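# Place bottles on ledges matching their cap colours

## Task

Put every bottle upright on the wall ledge whose label strip has the same colour as the bottle's cap. The bottle's entire base must rest on that ledge.

## Robot and tools

ROBOT. Two seven-joint arms, left_arm and right_arm, each with a two-finger gripper. Equal joint values on both arms give mirrored postures. A gripper's fingers point along its own +z axis and close along its own y axis. end_effector_position is the pinch point, midway between the pads when they are shut and just under 1 cm behind the tips. While closing, the tips reach about 17 mm further along +z, mostly while the pads are still more than 70 mm apart. A gripper pose does not fix the elbow, so a big wrist turn can swing it.

FRAME. There is one scene frame for every position and orientation. Its origin is on the plane z = 0, under the midpoint between the arm bases, which sit 0.70 m higher. +x points forward (the way the arms face), +z points up, and left_arm is on the +y side. Image left and right do not follow the arm names. Reported poses can be off by a few centimetres, more at long reach.

ROW FORMAT (used by execute_actions and move). A row is a single flat list of 16 numbers covering both arms, even if only one arm moves: left_arm x, y, z, qw, qx, qy, qz, opening, then the same eight for right_arm. x, y, z are an absolute target in metres for end_effector_position. The quaternion is an absolute target orientation, w first. Opening runs from -1 (closed) to +1 (fully open, 0.145 m). A full close needs at least about 0.5 s. To keep an arm still, resend the exact pose from the last result taken before it stopped, with the opening it should keep. To hold an orientation, repeat the same quaternion rather than copying the drifting reported one. A 0 in an opening slot is a real command, not a skip.

execute_actions(actions, cameras). actions is a list of actions. Each action has 1 to 15 rows, one per 1/30 s control step. A short action repeats its final row until the 15 steps are used. An action is refused for both arms if any target lies more than 0.6 m from that gripper's current position along any of the gripper's own axes. If the first action fails this check against the last reported state, or any action is malformed, the whole call is rejected. An empty list returns images plus the full state, including the scene number and motor temperatures. cameras: names, ["all"], or []. An unknown name invalidates the call.

move(target, speed, blend, opening_speed, grip_force, blocking, cameras). Drives each gripper in a straight line from its Hand target to the given absolute pose. target is one 16-number row, or a list of up to 15 rows visited in turn, all within 10 s in total. There is no 0.6 m limit here. speed is in m/s, from 0.002 to 1.1 (default 0.25), with turn rate up to twice that in rad/s. Give one value, or one per target. blend, in metres, rounds the corners at intermediate targets. 0 means stop at each target. opening_speed (0.2 or more, scale units per second) ramps the finger command. grip_force is the per-pad force limit in newtons, 3 to 10, one value or one per arm; it persists. blocking=false returns after about 0.5 s while the move continues, and a new move then takes over from it. A changed opening on the first target pauses the paths only if that arm is within 3 mm of the target. Openings on later targets apply on arrival, once everything is still. Moves do not avoid obstacles or the other arm. Grippers lag, drift and may overshoot speed, especially with the arm nearly straight. Faster moves hit harder, and aiming past a contact presses harder. The result adds a move: line with the ending (done, off_target, moving, held, fault) and any limits (paced = pose clipped, held = steps withheld). Arms the line does not name are done, meaning within 3 mm and 2 degrees. Neither done nor off_target says anything about contact.

wait(seconds 0 to 10, cameras). Lets time pass holding the last commands. It returns early if a running move ends.
stop(cameras). Brakes a running move. Fast moves need room to stop.
zoom_image(camera cam_high or cam_low, region [x0,y0,x1,y1] pixels, at most 504x504). Enlarges part of that camera's latest image.
read_manual(section "licences"). Licence texts only.
finished_scene(scene). The current scene's number. It ends the scene for good; make no other call in that reply. The bottles must stay placed without the robot.

CONTROLLER. Each step, the commanded orientation is clipped to within 32 degrees of the measured one, and position wins if both cannot be reached. One action may fall short, so read Hand target and command the remainder. Tool commands shows current finger commands. The clearance check may stop arms approaching each other, but not gripper-to-gripper contact.

RESULTS. Joint positions end with the measured opening in metres. grip_measured uses the -1..1 scale. To hold something, command an opening well below grip_measured; the bigger the gap, the firmer the squeeze (about 10 N per pad maximum). Joint torques include gravity, have offsets and noise, and joints 3 and 4 wrap at ±28 N m. Joint velocities may read within noise or be omitted. Step readings list positions during actions only.

CAMERAS. cam_high and cam_low, 896x504, with the calibration given. The true poses may differ by about 2 degrees and 9 mm.

AVOID. Dropping or releasing moving bottles, hitting the table, wall or ledge hard, and pushing things out of the work area. Never bring the arms into contact with each other, or close one gripper on the other's fingers. Avoid long stretched holds or pushing at unreachable poses: motors heat up, a MOTOR HOT line appears near 85 °C, and at 100 °C an OVER-TEMPERATURE FAULT stops the arm for 30-60 s. Loose objects may occasionally be nudged by the scene itself.

Each tool is called as a command line: name --argument value for each argument, lists and objects as JSON in quotes; but a table of rows of numbers goes row by row, as --pt "numbers of a row", without its own name.

## Session

execute_actions --actions '[]'

zoom_image --camera "cam_high" --region '[420, 200, 690, 420]'

zoom_image --camera "cam_low" --region '[320, 120, 640, 400]'

Nothing of this call was run. Scene 2 begins with your next reply.

Nothing of this call was run. Scene 2 begins with your next reply.

Nothing of this call was run. Scene 2 begins with your next reply.

execute_actions --actions '[]'

zoom_image --camera "cam_high" --region '[420, 200, 690, 420]'

zoom_image --camera "cam_low" --region '[320, 120, 640, 400]'

Scene clock: 0.00 s.
left_arm: end_effector_position=(+0.2239, +0.1828, +0.6144) grip_measured=+1.00 end_effector_quat_wxyz=(-0.319, +0.395, -0.515, +0.691) | right_arm: end_effector_position=(+0.4009, -0.1655, +0.3728) grip_measured=+1.00 end_effector_quat_wxyz=(+0.260, +0.265, +0.837, +0.401)
Joint positions: left_arm=[-1.106 0.942 0.535 2.339 -0.48 -0.199 -0.367 0.145] | right_arm=[0.583 0.619 -0.841 0.925 -1.182 -0.496 -0.047 0.145]
Joint velocities: within noise
Joint torques (N m): no reading
Motor temperatures (°C): left_arm=[20 21 22 21 21 23 21] | right_arm=[20 22 22 19 20 19 21]
Hand target: left_arm +0.2239, +0.1828, +0.6144; -0.319, +0.395, -0.515, +0.691 | right_arm +0.4009, -0.1655, +0.3728; +0.260, +0.265, +0.837, +0.401
Tool commands: left_gripper/opening=+1.0 right_gripper/opening=+1.0

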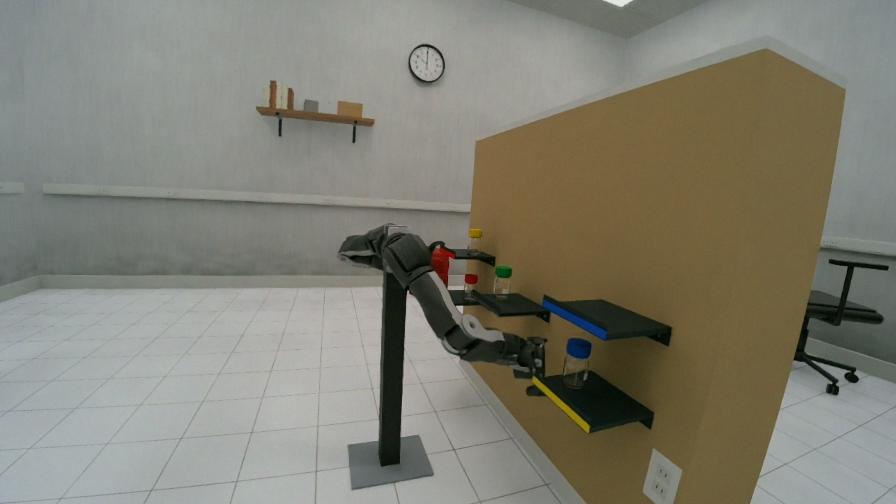

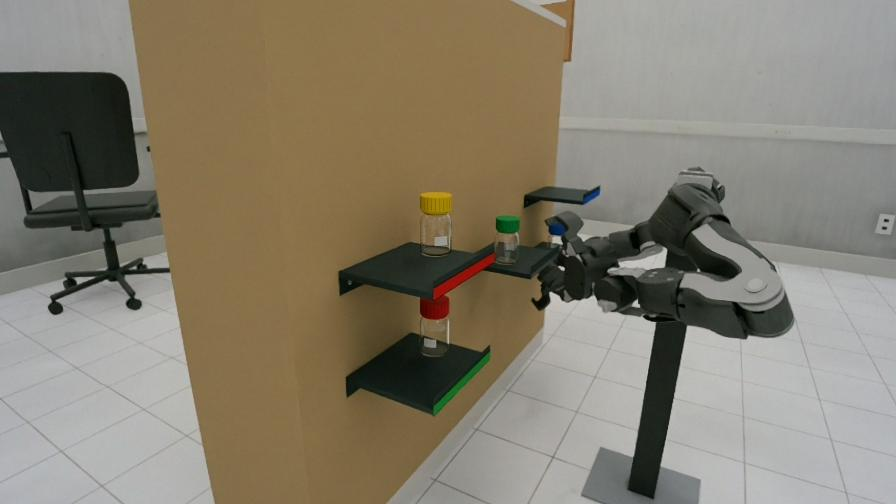

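Scaled by 1.867 from the camera's 896x504 image, which has a finer 1280x720 frame.

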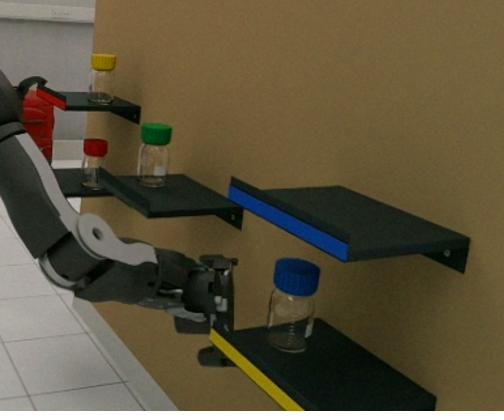

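Scaled by 1.575 from the camera's 896x504 image, which has a finer 1280x720 frame.

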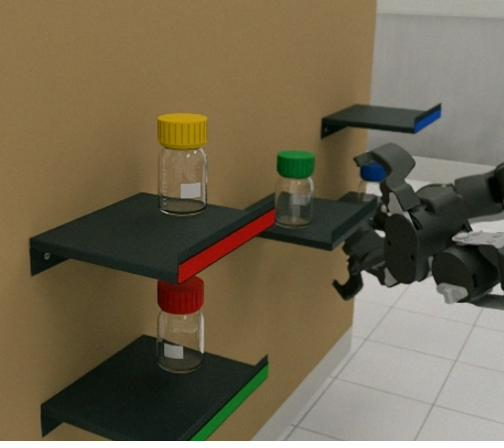

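move --pt "0.235 0.2 0.5 0 0.7071 0 0.7071 1 0.3 -0.2 0.42 0.1 0.45 0.2 0.7 1" --pt "0.235 0.25 0.5 0 0.7071 0 0.7071 1 0.235 -0.25 0.5 0 0.7071 0 0.7071 0.5" --blend '[0.05,0]' --cameras '["all"]'

zoom_image --camera "cam_low" --region '[480, 160, 680, 360]'

zoom_image --camera "cam_high" --region '[430, 210, 590, 410]'

zoom_image --camera "cam_low" --region '[330, 180, 530, 430]'

zoom_image --camera "cam_high" --region '[520, 270, 690, 440]'

Scene clock: 24.53 s.
left_arm: end_effector_position=(+0.2353, +0.2493, +0.5015) grip_measured=+1.00 end_effector_quat_wxyz=(+0.000, +0.706, +0.001, +0.709) | right_arm: end_effector_position=(+0.2346, -0.2497, +0.5000) grip_measured=+0.50 end_effector_quat_wxyz=(+0.000, +0.708, +0.000, +0.707)
Joint positions: left_arm=[-0.829 0.784 0.061 2.034 0.612 -0.437 -0.311 0.145] | right_arm=[-0.535 1.339 -0.585 2.031 0.631 -0.784 -0.882 0.112]
Joint torques (N m): left_arm=[-0.15 3.57 1.5 3.23 0.05 -0.67 0.19] | right_arm=[0.94 3.97 2.99 1.91 -0.18 -0.29 0.13]
Hand target: left_arm +0.2349, +0.2500, +0.5000; +0.000, +0.707, +0.000, +0.707 | right_arm +0.2350, -0.2499, +0.5000; +0.000, +0.707, +0.000, +0.707
Off the commanded pose: left_arm 0.002 m, 0 deg | right_arm 0.001 m, 0 deg.
joint sent to its limit (right arm) — joint 6 (wrist pitch), lower limit. The joint targets still meet the commanded pose.
move: done

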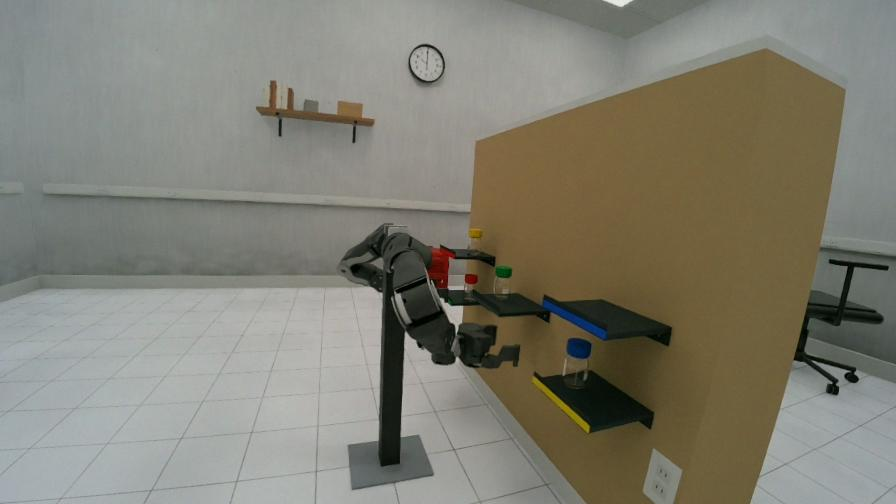

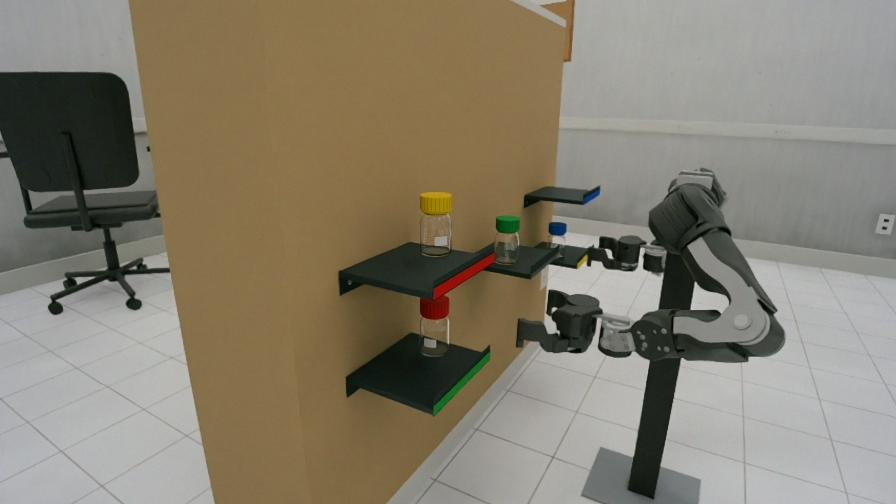

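Scaled by 2.520 from the camera's 896x504 image, which has a finer 1280x720 frame.

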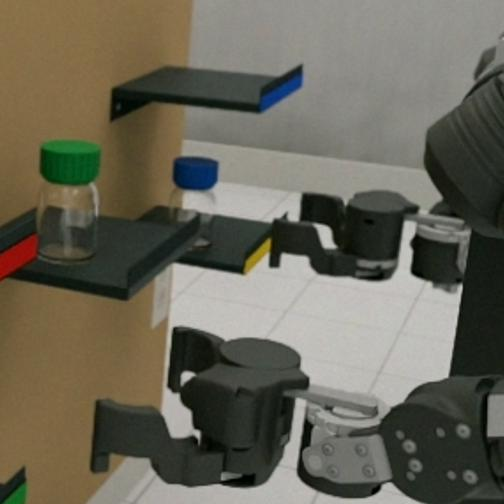

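Scaled by 2.520 from the camera's 896x504 image, which has a finer 1280x720 frame.

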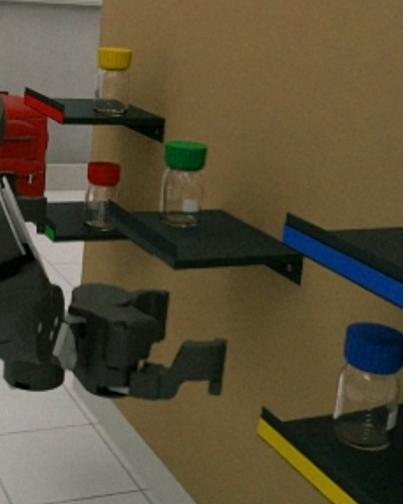

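Scaled by 2.016 from the camera's 896x504 image, which has a finer 1280x720 frame.

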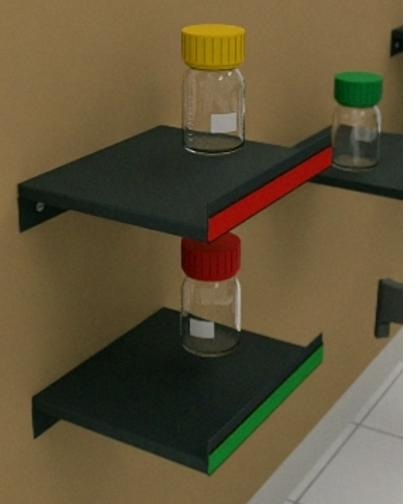

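Scaled by 2.965 from the camera's 896x504 image, which has a finer 1280x720 frame.

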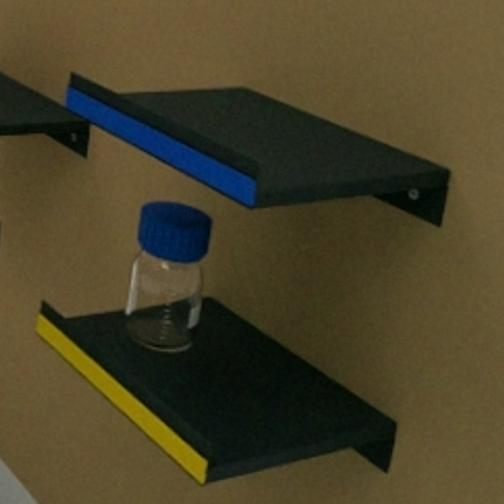

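move --pt "0.235 0.342 0.495 0 0.7071 0 0.7071 0.5 0.235 -0.355 0.494 0 0.7071 0 0.7071 0.5" --pt "0.34 0.342 0.496 0 0.7071 0 0.7071 0.5 0.335 -0.355 0.495 0 0.7071 0 0.7071 0.5" --blend '[0.03,0]' --speed 0.2 --cameras '["all"]'

zoom_image --camera "cam_low" --region '[330, 200, 530, 430]'

zoom_image --camera "cam_high" --region '[430, 240, 690, 440]'

Scene clock: 74.23 s.
left_arm: end_effector_position=(+0.3406, +0.3426, +0.4990) grip_measured=+0.50 end_effector_quat_wxyz=(-0.002, +0.704, +0.001, +0.710) | right_arm: end_effector_position=(+0.3355, -0.3564, +0.4977) grip_measured=+0.50 end_effector_quat_wxyz=(+0.002, +0.704, -0.002, +0.710)
Joint positions: left_arm=[-0.188 1.006 -0.171 1.449 1.019 -0.405 0.009 0.112] | right_arm=[-0.171 1.117 -0.298 1.407 1.15 -0.519 0.016 0.112]
Joint torques (N m): left_arm=[3.84 6.26 1.94 2.22 0.18 -0.56 0.21] | right_arm=[2.94 6.87 2.82 1.61 0.08 -0.32 0.14]
Hand target: left_arm +0.3399, +0.3421, +0.4959; +0.000, +0.707, +0.000, +0.707 | right_arm +0.3350, -0.3550, +0.4951; +0.000, +0.707, +0.000, +0.707
Off the commanded pose: left_arm 0.003 m, 1 deg | right_arm 0.003 m, 1 deg.
move: done

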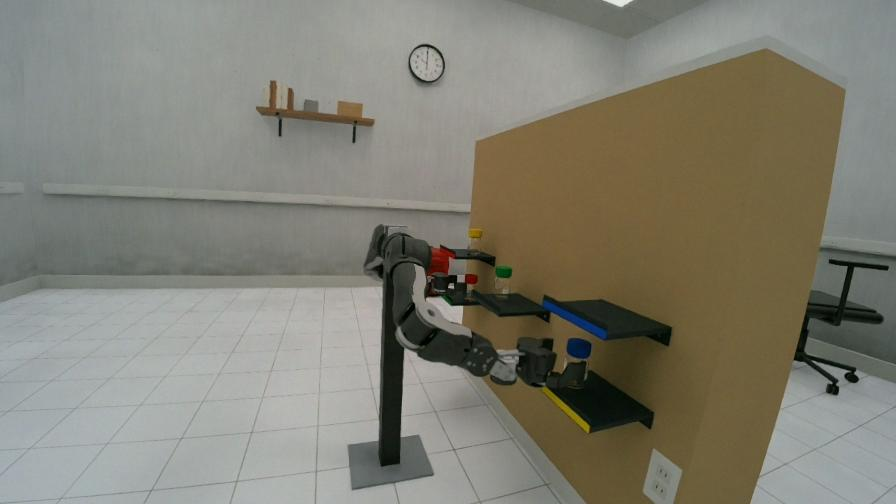

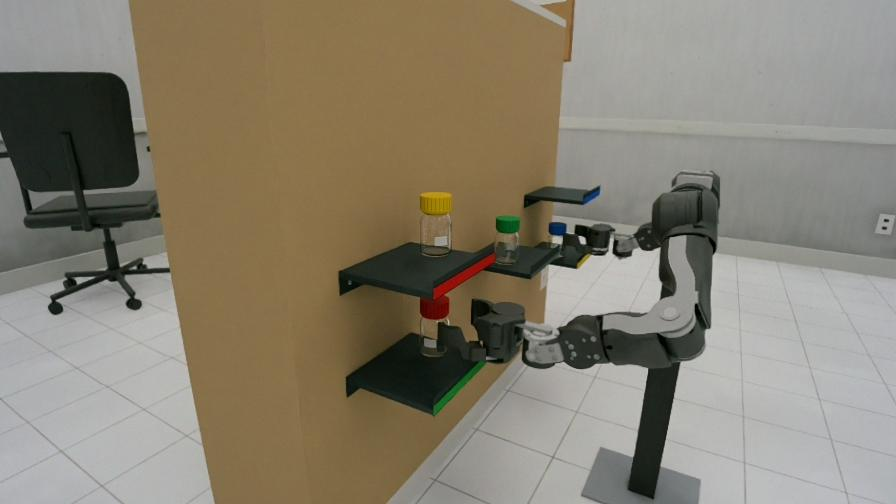

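Scaled by 2.191 from the camera's 896x504 image, which has a finer 1280x720 frame.

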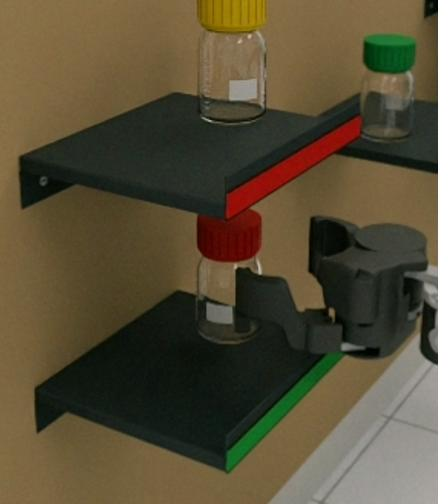

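Scaled by 1.938 from the camera's 896x504 image, which has a finer 1280x720 frame.

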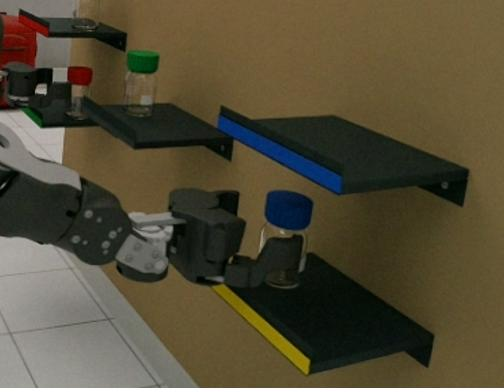

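move --pt "0.389 0.342 0.494 0 0.7071 0 0.7071 0.5 0.382 -0.355 0.493 0 0.7071 0 0.7071 0.5" --pt "0.389 0.342 0.494 0 0.7071 0 0.7071 -0.6 0.382 -0.355 0.493 0 0.7071 0 0.7071 -0.6" --pt "0.389 0.342 0.543 0 0.7071 0 0.7071 -0.6 0.382 -0.355 0.543 0 0.7071 0 0.7071 -0.6" --pt "0.24 0.36 0.543 0 0.7071 0 0.7071 -0.6 0.24 -0.36 0.543 0 0.7071 0 0.7071 -0.6" --speed 0.15 --opening_speed 2 --cameras '["all"]'

zoom_image --camera "cam_low" --region '[330, 200, 630, 430]'

zoom_image --camera "cam_high" --region '[430, 240, 690, 440]'

Scene clock: 88.20 s.
left_arm: end_effector_position=(+0.2390, +0.3610, +0.5392) grip_measured=-0.27 end_effector_quat_wxyz=(-0.001, +0.712, +0.003, +0.702) | right_arm: end_effector_position=(+0.2390, -0.3605, +0.5397) grip_measured=-0.32 end_effector_quat_wxyz=(+0.001, +0.712, -0.003, +0.702)
Joint positions: left_arm=[-1.079 0.921 0.607 1.812 1.115 -0.424 0.155 0.056] | right_arm=[-1.285 1.079 0.627 1.814 1.221 -0.606 0.067 0.052]
Joint torques (N m): left_arm=[0.94 3.47 3.51 3.15 0.19 -0.86 0.26] | right_arm=[0.78 2.04 4.81 1.72 0.1 -0.61 0.15]
Hand target: left_arm +0.2400, +0.3599, +0.5429; +0.000, +0.707, +0.000, +0.707 | right_arm +0.2400, -0.3599, +0.5430; +0.000, +0.707, +0.000, +0.707
Off the commanded pose: left_arm 0.004 m, 1 deg | right_arm 0.003 m, 1 deg.
move: off_target (left_arm); target 2's new opening was sent with left_arm's hand 0.004 m and 1 deg from that target

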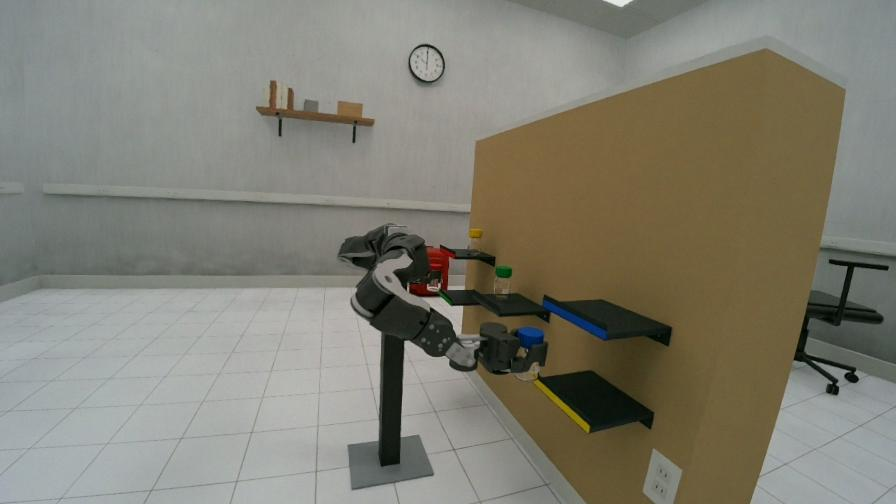

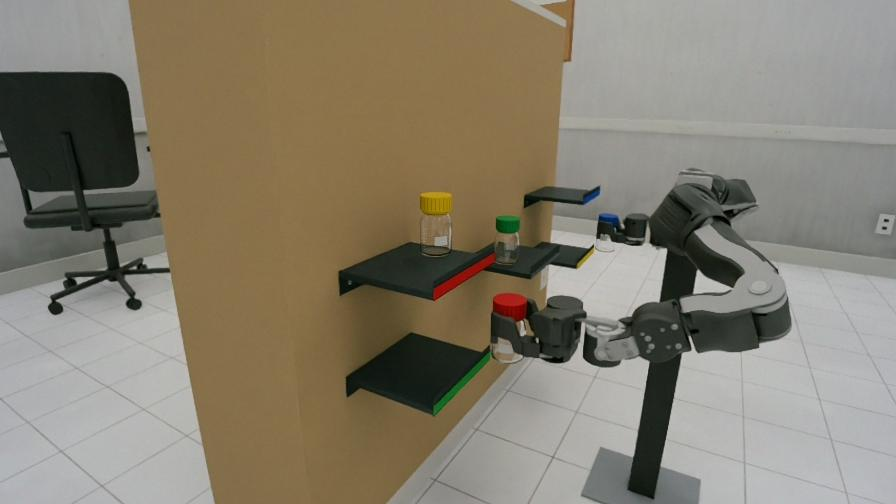

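Scaled by 1.680 from the camera's 896x504 image, which has a finer 1280x720 frame.

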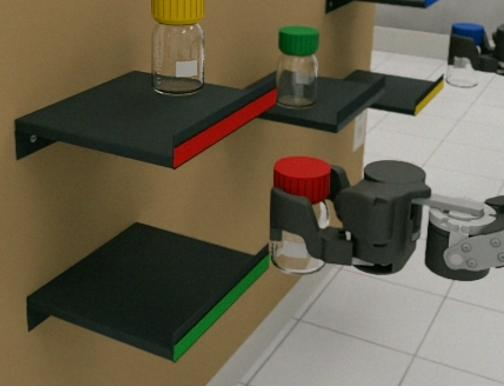

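Scaled by 1.938 from the camera's 896x504 image, which has a finer 1280x720 frame.

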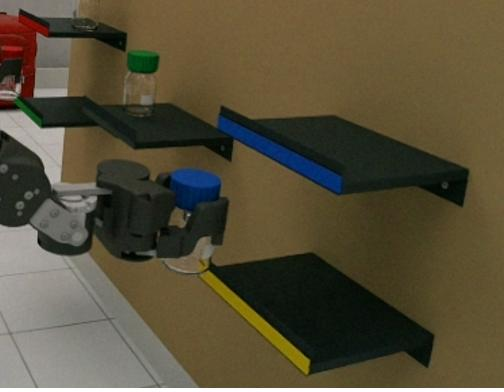

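move --pt "0.24 0.42 0.65 0 0.7071 0 0.7071 -0.6 0.24 -0.39 0.65 0 0.7071 0 0.7071 -0.6" --pt "0.25 0.443 0.748 0 0.7071 0 0.7071 -0.6 0.25 -0.395 0.745 0 0.7071 0 0.7071 -0.6" --speed 0.2 --blend '[0.04,0]' --cameras '["all"]'

Scene clock: 94.97 s.
left_arm: end_effector_position=(+0.2506, +0.4429, +0.7479) grip_measured=-0.27 end_effector_quat_wxyz=(-0.002, +0.709, +0.000, +0.706) | right_arm: end_effector_position=(+0.2500, -0.3942, +0.7449) grip_measured=-0.32 end_effector_quat_wxyz=(-0.001, +0.708, +0.002, +0.706)
Joint positions: left_arm=[-1.045 1.126 1.576 1.584 1.328 0.482 0.49 0.056] | right_arm=[-1.055 1.045 1.57 1.858 1.435 0.501 0.278 0.052]
Joint torques (N m): left_arm=[1.7 4.21 2.69 1.01 0.37 -0.64 0.22] | right_arm=[0.94 3.78 3.36 0.88 0.25 -0.47 -0.12]
Hand target: left_arm +0.2500, +0.4430, +0.7481; +0.000, +0.707, +0.000, +0.707 | right_arm +0.2500, -0.3950, +0.7449; +0.000, +0.707, +0.000, +0.707
Off the commanded pose: left_arm 0.001 m, 0 deg | right_arm 0.001 m, 0 deg.
joint read past its limit (left arm) — joint 3 (upper arm roll), upper limit.
joint read past its limit (right arm) — joint 3 (upper arm roll), upper limit.
move: done

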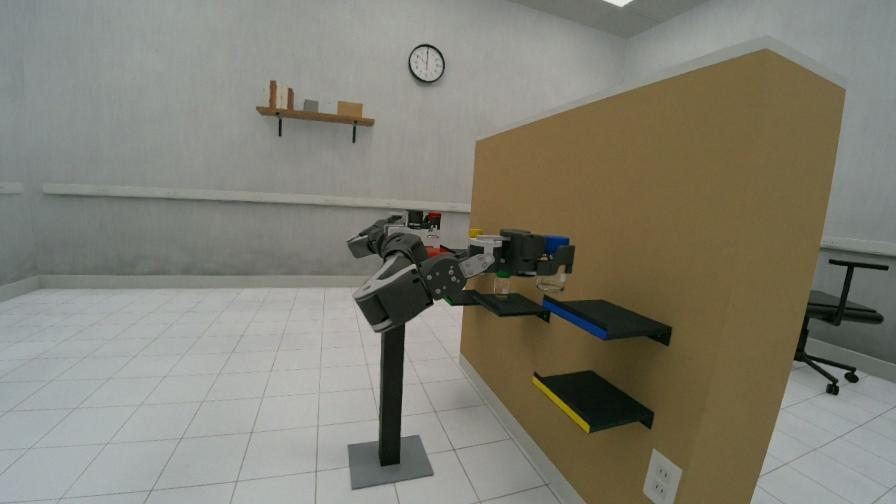

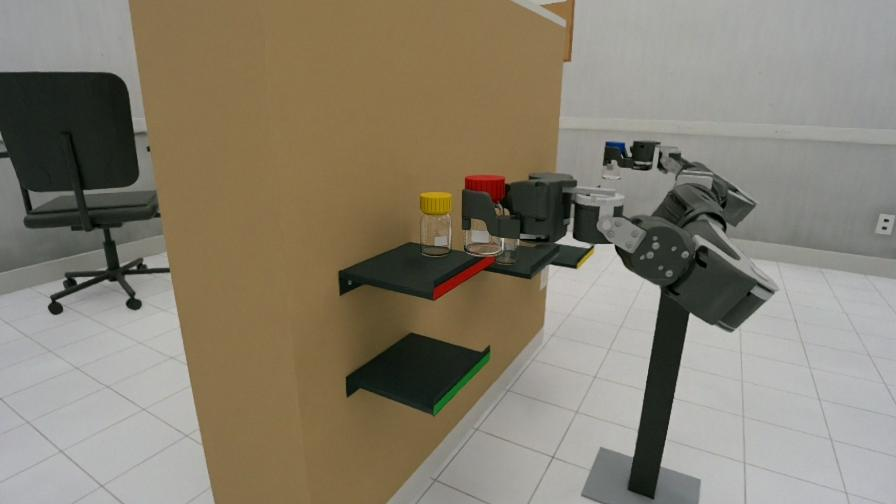

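Insert above ledges.

move --pt "0.387 0.443 0.748 0 0.7071 0 0.7071 -0.6 0.385 -0.395 0.745 0 0.7071 0 0.7071 -0.6" --pt "0.387 0.443 0.706 0 0.7071 0 0.7071 -0.6 0.385 -0.395 0.703 0 0.7071 0 0.7071 -0.6" --speed 0.15 --cameras '["all"]'

zoom_image --camera "cam_low" --region '[330, 130, 530, 320]'

zoom_image --camera "cam_high" --region '[510, 210, 690, 360]'

Scene clock: 104.23 s.
left_arm: end_effector_position=(+0.3871, +0.4421, +0.7033) grip_measured=-0.27 end_effector_quat_wxyz=(+0.001, +0.711, -0.002, +0.703) | right_arm: end_effector_position=(+0.3849, -0.3943, +0.7026) grip_measured=-0.32 end_effector_quat_wxyz=(+0.004, +0.711, +0.007, +0.703)
Joint positions: left_arm=[-1.32 1.663 1.33 1.15 1.584 0.028 0.336 0.056] | right_arm=[-1.311 1.603 1.338 1.439 1.559 0.037 0.106 0.052]
Joint torques (N m): left_arm=[5.42 2.41 4.03 0.13 0.4 -0.84 -0.02] | right_arm=[3.44 2.15 4.4 0.39 0.23 -0.77 -0.16]
Hand target: left_arm +0.3869, +0.4431, +0.7059; +0.000, +0.707, +0.000, +0.707 | right_arm +0.3849, -0.3949, +0.7030; +0.005, +0.708, +0.006, +0.706
Off the commanded pose: left_arm 0.003 m, 1 deg | right_arm 0.001 m, 1 deg.
joint sent to its limit (left arm) — joint 5 (forearm roll), upper limit. The joint targets still meet the commanded pose.
joint sent to its limit (right arm) — joint 1 (shoulder pitch), lower limit; joint 5 (forearm roll), upper limit. The joint targets still meet the commanded pose.
move: done

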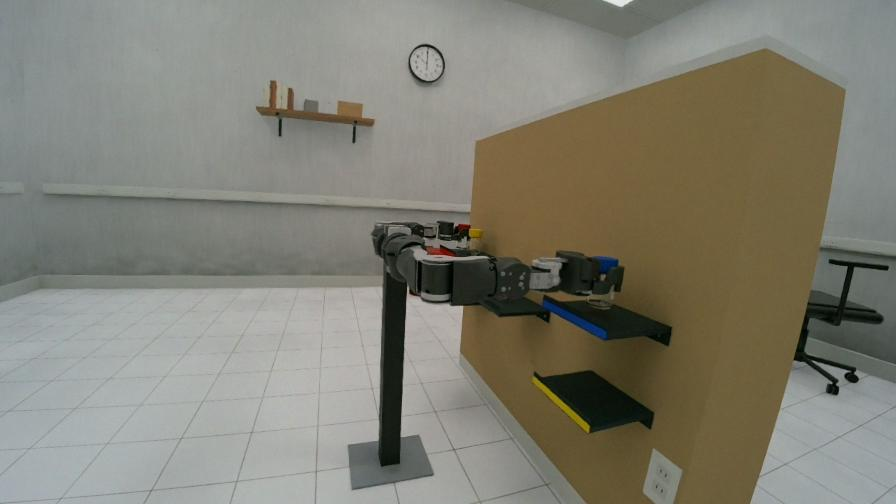

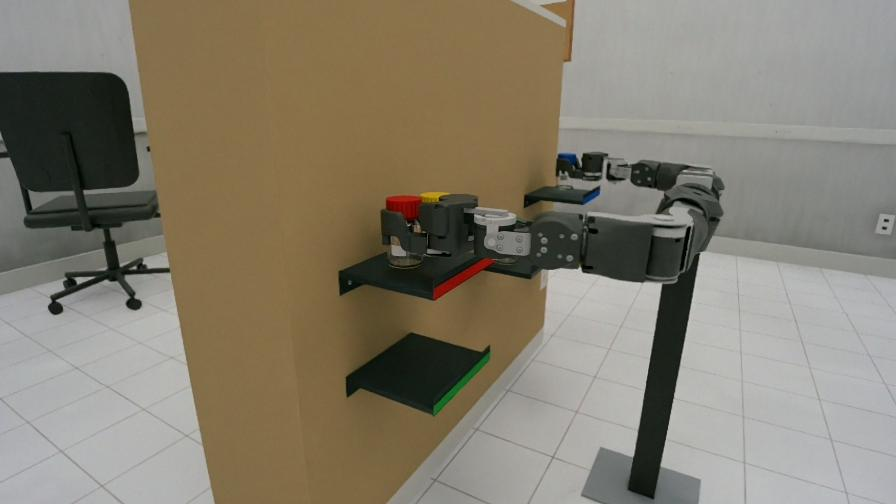

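Scaled by 2.520 from the camera's 896x504 image, which has a finer 1280x720 frame.

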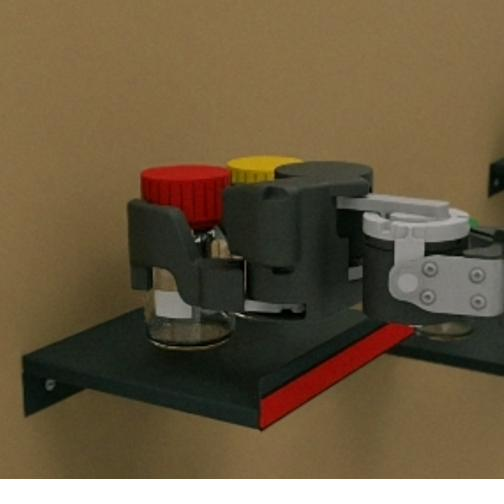

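Scaled by 2.800 from the camera's 896x504 image, which has a finer 1280x720 frame.

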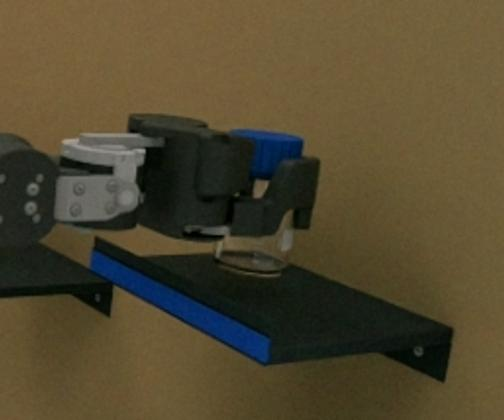

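move --target '[0.387,0.443,0.689,0,0.7071,0,0.7071,-0.6,0.385,-0.395,0.682,0,0.7071,0,0.7071,-0.6]' --speed 0.03 --cameras '["all"]'

zoom_image --camera "cam_low" --region '[330, 130, 530, 320]'

zoom_image --camera "cam_high" --region '[510, 210, 690, 360]'

Scene clock: 112.27 s.
left_arm: end_effector_position=(+0.3875, +0.4416, +0.6919) grip_measured=-0.27 end_effector_quat_wxyz=(-0.004, +0.709, -0.007, +0.705) | right_arm: end_effector_position=(+0.3848, -0.3944, +0.6880) grip_measured=-0.32 end_effector_quat_wxyz=(+0.009, +0.702, +0.010, +0.712)
Joint positions: left_arm=[-1.407 1.663 1.365 1.152 1.586 -0.032 0.334 0.056] | right_arm=[-1.31 1.603 1.25 1.441 1.561 -0.074 0.099 0.052]
Joint torques (N m): left_arm=[4.97 1.33 2.36 0.4 0.33 -0.69 -0.08] | right_arm=[3.23 2.52 2.55 0.34 0.19 -0.25 -0.16]
Hand target: left_arm +0.3869, +0.4429, +0.6891; -0.006, +0.711, -0.005, +0.703 | right_arm +0.3848, -0.3949, +0.6820; +0.011, +0.709, +0.009, +0.705
Off the commanded pose: left_arm 0.003 m, 1 deg | right_arm 0.006 m, 2 deg.
joint read past its limit (right arm) — joint 5 (forearm roll), upper limit.
joint sent to its limit (left arm) — joint 1 (shoulder pitch), lower limit; joint 5 (forearm roll), upper limit. The joint targets still meet the commanded pose.
joint sent to its limit (right arm) — joint 1 (shoulder pitch), lower limit; joint 5 (forearm roll), upper limit. The joint targets still meet the commanded pose.
move: off_target (right_arm)

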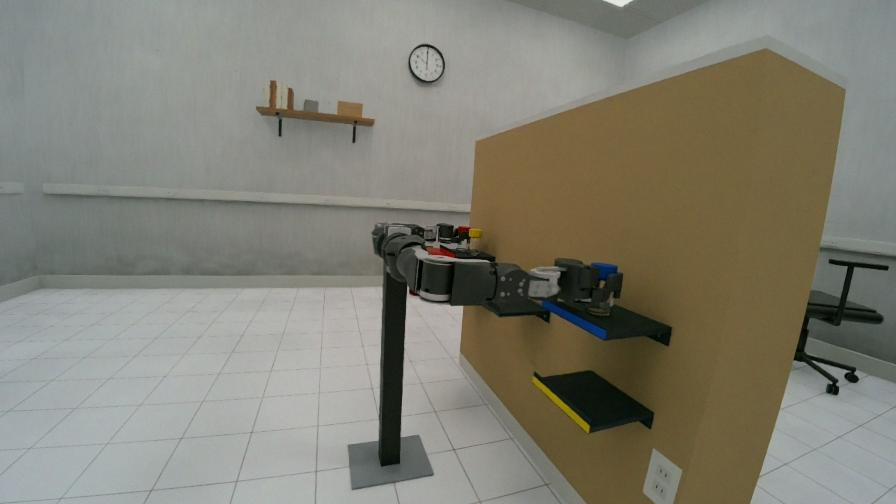

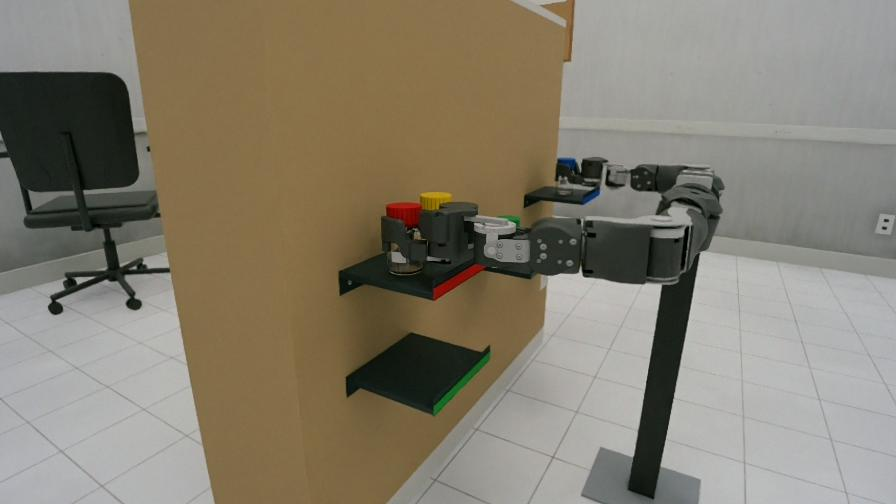

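Scaled by 2.520 from the camera's 896x504 image, which has a finer 1280x720 frame.

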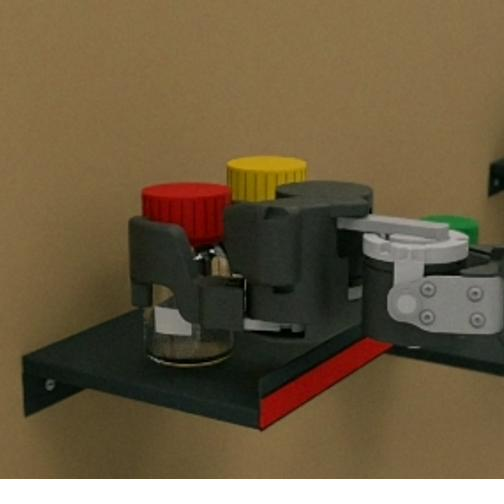

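Scaled by 2.800 from the camera's 896x504 image, which has a finer 1280x720 frame.

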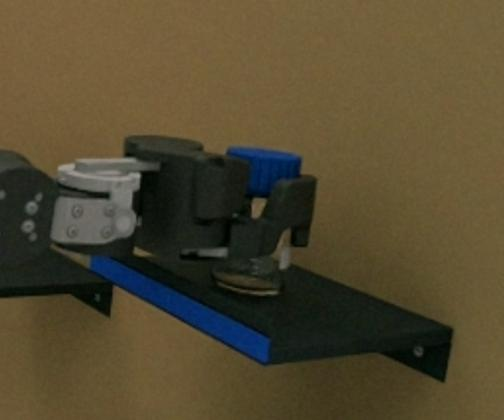

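move --pt "0.387 0.442 0.691 0 0.7071 0 0.7071 0.1 0.385 -0.395 0.687 0 0.7071 0 0.7071 0.3" --pt "0.25 0.442 0.699 0 0.7071 0 0.7071 0.1 0.25 -0.395 0.692 0 0.7071 0 0.7071 0.3" --pt "0.24 0.25 0.6 0 0.7071 0 0.7071 0.1 0.24 -0.3 0.55 0 0.7071 0 0.7071 0.3" --pt "0.24 0.06 0.6 0 0.7071 0 0.7071 0.5 0.235 -0.25 0.5 0 0.7071 0 0.7071 0.5" --speed '[0.05,0.12,0.25,0.25]' --blend '[0,0.03,0.05,0]' --opening_speed 2 --cameras '["all"]'

zoom_image --camera "cam_low" --region '[330, 130, 630, 320]'

zoom_image --camera "cam_high" --region '[430, 210, 690, 360]'

Scene clock: 133.00 s.
left_arm: end_effector_position=(+0.2396, +0.0595, +0.6018) grip_measured=+0.50 end_effector_quat_wxyz=(+0.004, +0.705, +0.000, +0.709) | right_arm: end_effector_position=(+0.2352, -0.2490, +0.5013) grip_measured=+0.50 end_effector_quat_wxyz=(-0.002, +0.706, +0.001, +0.708)
Joint positions: left_arm=[-0.187 0.22 -0.862 2.421 -0.003 0.555 -0.876 0.112] | right_arm=[-0.821 0.703 0.11 2.031 0.595 -0.391 -0.226 0.112]
Joint torques (N m): left_arm=[1.2 -1.25 -0.13 3.77 -0.25 -0.36 0] | right_arm=[0.09 2.47 1.99 2.96 -0.06 -0.37 -0.11]
Hand target: left_arm +0.2400, +0.0601, +0.6000; +0.000, +0.707, +0.000, +0.707 | right_arm +0.2350, -0.2500, +0.5000; +0.000, +0.707, +0.000, +0.707
Off the commanded pose: left_arm 0.002 m, 1 deg | right_arm 0.002 m, 0 deg.
move: done

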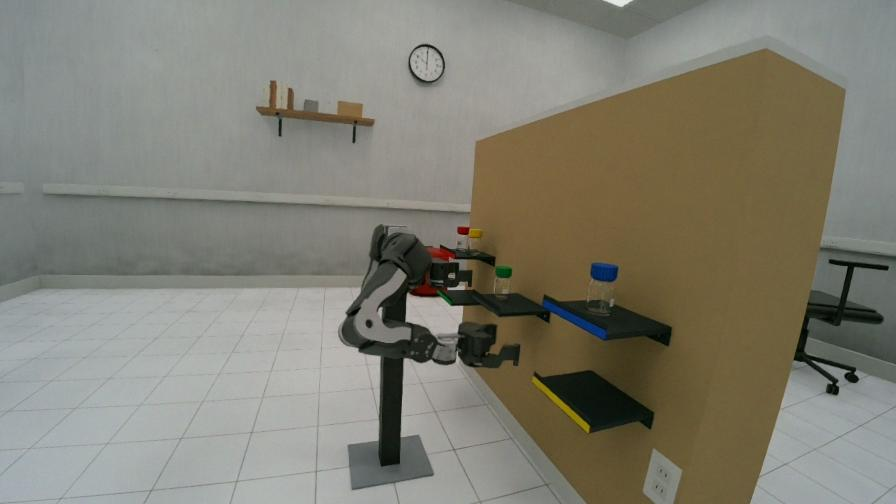

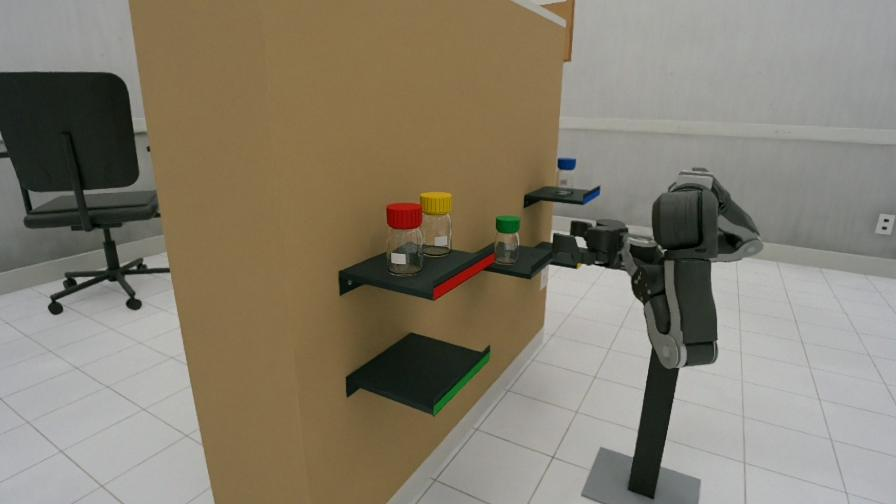

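Scaled by 1.680 from the camera's 896x504 image, which has a finer 1280x720 frame.

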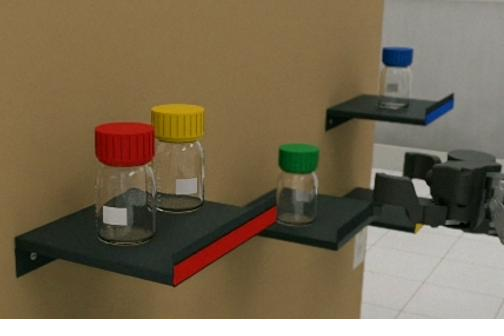

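Scaled by 1.938 from the camera's 896x504 image, which has a finer 1280x720 frame.

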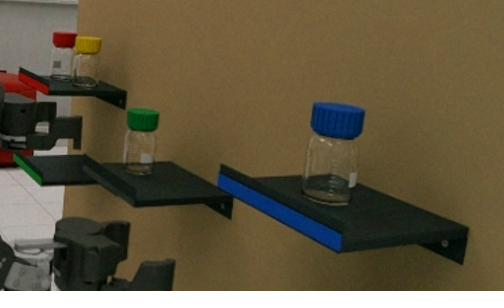

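move --pt "0.245 0.046 0.599 0 0.7071 0 0.7071 0.5 0.235 -0.25 0.5 0 0.7071 0 0.7071 0.5" --pt "0.375 0.046 0.599 0 0.7071 0 0.7071 0.5 0.235 -0.25 0.5 0 0.7071 0 0.7071 0.5" --pt "0.375 0.046 0.599 0 0.7071 0 0.7071 -0.6 0.235 -0.25 0.5 0 0.7071 0 0.7071 0.5" --pt "0.375 0.046 0.66 0 0.7071 0 0.7071 -0.6 0.235 -0.25 0.5 0 0.7071 0 0.7071 0.5" --pt "0.24 0.1 0.66 0 0.7071 0 0.7071 -0.6 0.235 -0.25 0.5 0 0.7071 0 0.7071 0.5" --pt "0.24 0.28 0.56 0 0.7071 0 0.7071 -0.6 0.235 -0.25 0.5 0 0.7071 0 0.7071 0.5" --pt "0.24 0.385 0.543 0 0.7071 0 0.7071 -0.6 0.235 -0.25 0.5 0 0.7071 0 0.7071 0.5" --speed '[0.2,0.15,0.1,0.15,0.2,0.25,0.25]' --blend '[0.01,0,0,0,0.04,0.04,0]' --opening_speed 2 --cameras '["all"]'

zoom_image --camera "cam_low" --region '[330, 180, 630, 430]'

Scene clock: 152.80 s.
left_arm: end_effector_position=(+0.2403, +0.3861, +0.5435) grip_measured=-0.25 end_effector_quat_wxyz=(-0.030, +0.775, -0.008, +0.631) | right_arm: end_effector_position=(+0.2352, -0.2490, +0.5013) grip_measured=+0.50 end_effector_quat_wxyz=(-0.002, +0.706, +0.001, +0.708)
Joint positions: left_arm=[0.581 1.897 -1.564 1.814 1.584 -0.779 0.03 0.057] | right_arm=[-0.821 0.703 0.11 2.031 0.595 -0.391 -0.226 0.112]
Joint torques (N m): left_arm=[1.65 5.76 1.35 -0.14 0.2 -0.93 0.21] | right_arm=[0.09 2.52 2.07 2.96 -0.06 -0.38 -0.13]
Hand target: left_arm +0.2403, +0.3849, +0.5432; -0.027, +0.774, -0.008, +0.633 | right_arm +0.2350, -0.2500, +0.5000; +0.000, +0.707, +0.000, +0.707
Off the commanded pose: left_arm 0.001 m, 12 deg | right_arm 0.002 m, 0 deg.
joint sent to its limit (left arm) — joint 3 (upper arm roll), lower limit; joint 5 (forearm roll), upper limit; joint 6 (wrist pitch), lower limit. The joint targets are off in orientation, not in position.
move: off_target (left_arm); blend cut to 0.0075 m at target 1

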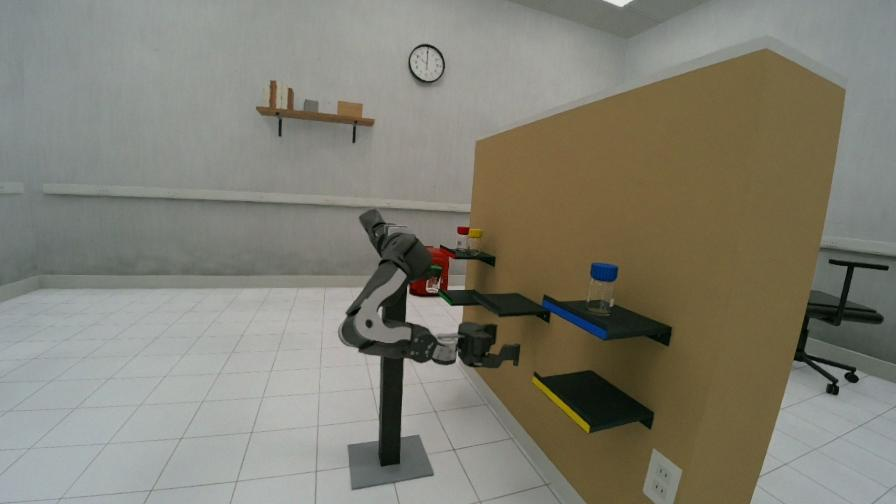

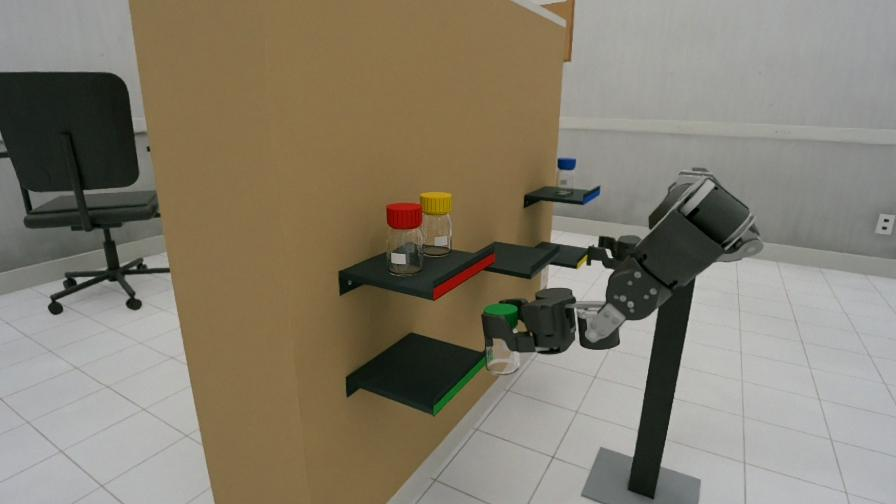

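Scaled by 1.680 from the camera's 896x504 image, which has a finer 1280x720 frame.

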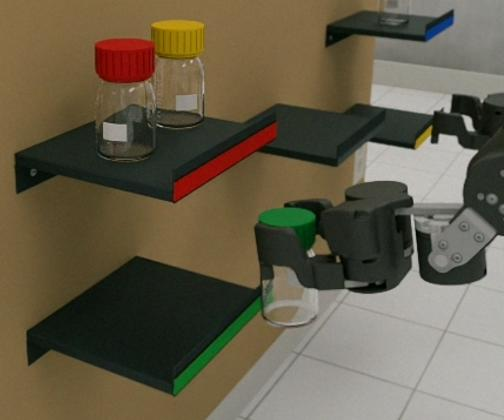

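move --pt "0.24 0.2 0.47 0 0.7071 0 0.7071 -0.6 0.235 -0.25 0.5 0 0.7071 0 0.7071 0.5" --pt "0.24 0.14 0.42 0 0.7071 0 0.7071 -0.6 0.235 -0.25 0.5 0 0.7071 0 0.7071 0.5" --pt "0.235 0.25 0.5 0 0.7071 0 0.7071 -0.6 0.235 -0.25 0.5 0 0.7071 0 0.7071 0.5" --speed 0.2 --blend 0.03

Scene clock: 169.80 s.
left_arm: end_effector_position=(+0.2345, +0.2502, +0.4995) grip_measured=-0.25 end_effector_quat_wxyz=(-0.002, +0.709, +0.000, +0.705) | right_arm: end_effector_position=(+0.2352, -0.2490, +0.5013) grip_measured=+0.50 end_effector_quat_wxyz=(-0.002, +0.706, +0.001, +0.708)
Joint positions: left_arm=[-0.522 1.345 -0.601 2.032 0.634 -0.783 -0.889 0.057] | right_arm=[-0.821 0.703 0.11 2.031 0.595 -0.391 -0.226 0.112]
Joint torques (N m): left_arm=[1.57 3.89 2.07 2.5 -0.25 -0.6 0.22] | right_arm=[0.04 2.39 2.09 3.03 -0.07 -0.38 -0.12]
Hand target: left_arm +0.2350, +0.2500, +0.5000; +0.000, +0.707, +0.000, +0.707 | right_arm +0.2350, -0.2500, +0.5000; +0.000, +0.707, +0.000, +0.707
Off the commanded pose: left_arm 0.001 m, 0 deg | right_arm 0.002 m, 0 deg.
joint sent to its limit (left arm) — joint 6 (wrist pitch), lower limit. The joint targets still meet the commanded pose.
move: done

move --pt "0.25 0.35 0.52 0 0.7071 0 0.7071 -0.6 0.235 -0.25 0.5 0 0.7071 0 0.7071 0.5" --pt "0.258 0.38 0.543 0 0.7071 0 0.7071 -0.6 0.235 -0.25 0.5 0 0.7071 0 0.7071 0.5" --speed 0.2 --blend 0.02 --cameras '["all"]'

zoom_image --camera "cam_low" --region '[330, 180, 630, 430]'

Scene clock: 181.20 s.
left_arm: end_effector_position=(+0.2576, +0.3808, +0.5414) grip_measured=-0.25 end_effector_quat_wxyz=(-0.002, +0.710, +0.001, +0.704) | right_arm: end_effector_position=(+0.2352, -0.2490, +0.5013) grip_measured=+0.50 end_effector_quat_wxyz=(-0.002, +0.706, +0.001, +0.708)
Joint positions: left_arm=[-1.314 1.218 0.634 1.688 1.359 -0.664 0.114 0.057] | right_arm=[-0.821 0.703 0.11 2.031 0.595 -0.391 -0.226 0.112]
Joint torques (N m): left_arm=[1.94 2.12 2.78 1.54 0.25 -0.81 0.23] | right_arm=[-0.07 2.52 2.07 2.97 -0.04 -0.4 -0.11]
Hand target: left_arm +0.2580, +0.3800, +0.5430; +0.000, +0.707, +0.000, +0.707 | right_arm +0.2350, -0.2500, +0.5000; +0.000, +0.707, +0.000, +0.707
Off the commanded pose: left_arm 0.002 m, 1 deg | right_arm 0.002 m, 0 deg.
move: done; blend cut to 0.0193 m at target 1

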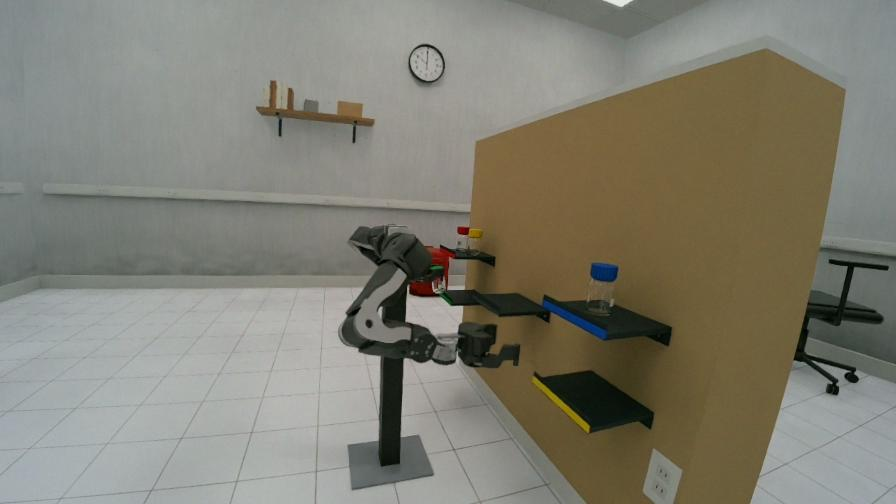

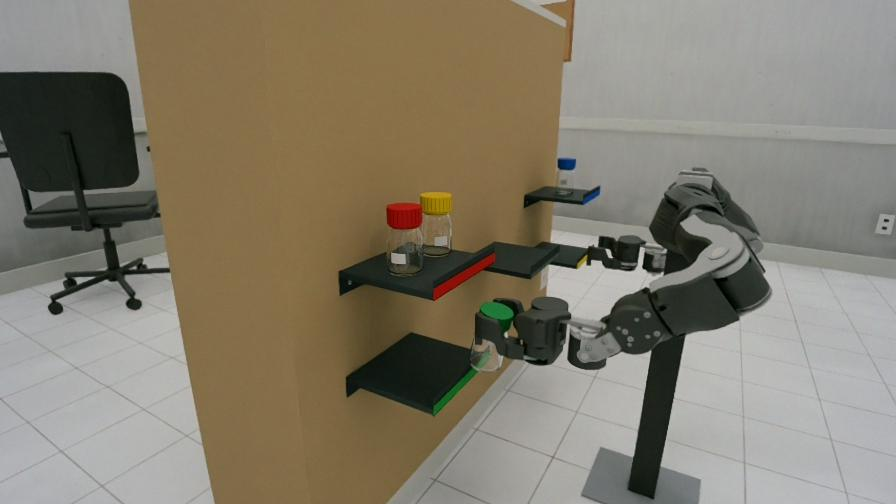

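Scaled by 1.680 from the camera's 896x504 image, which has a finer 1280x720 frame.

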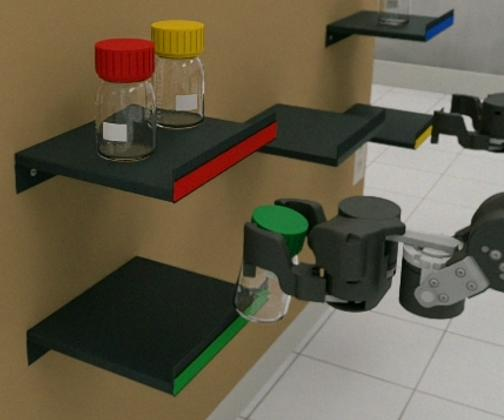

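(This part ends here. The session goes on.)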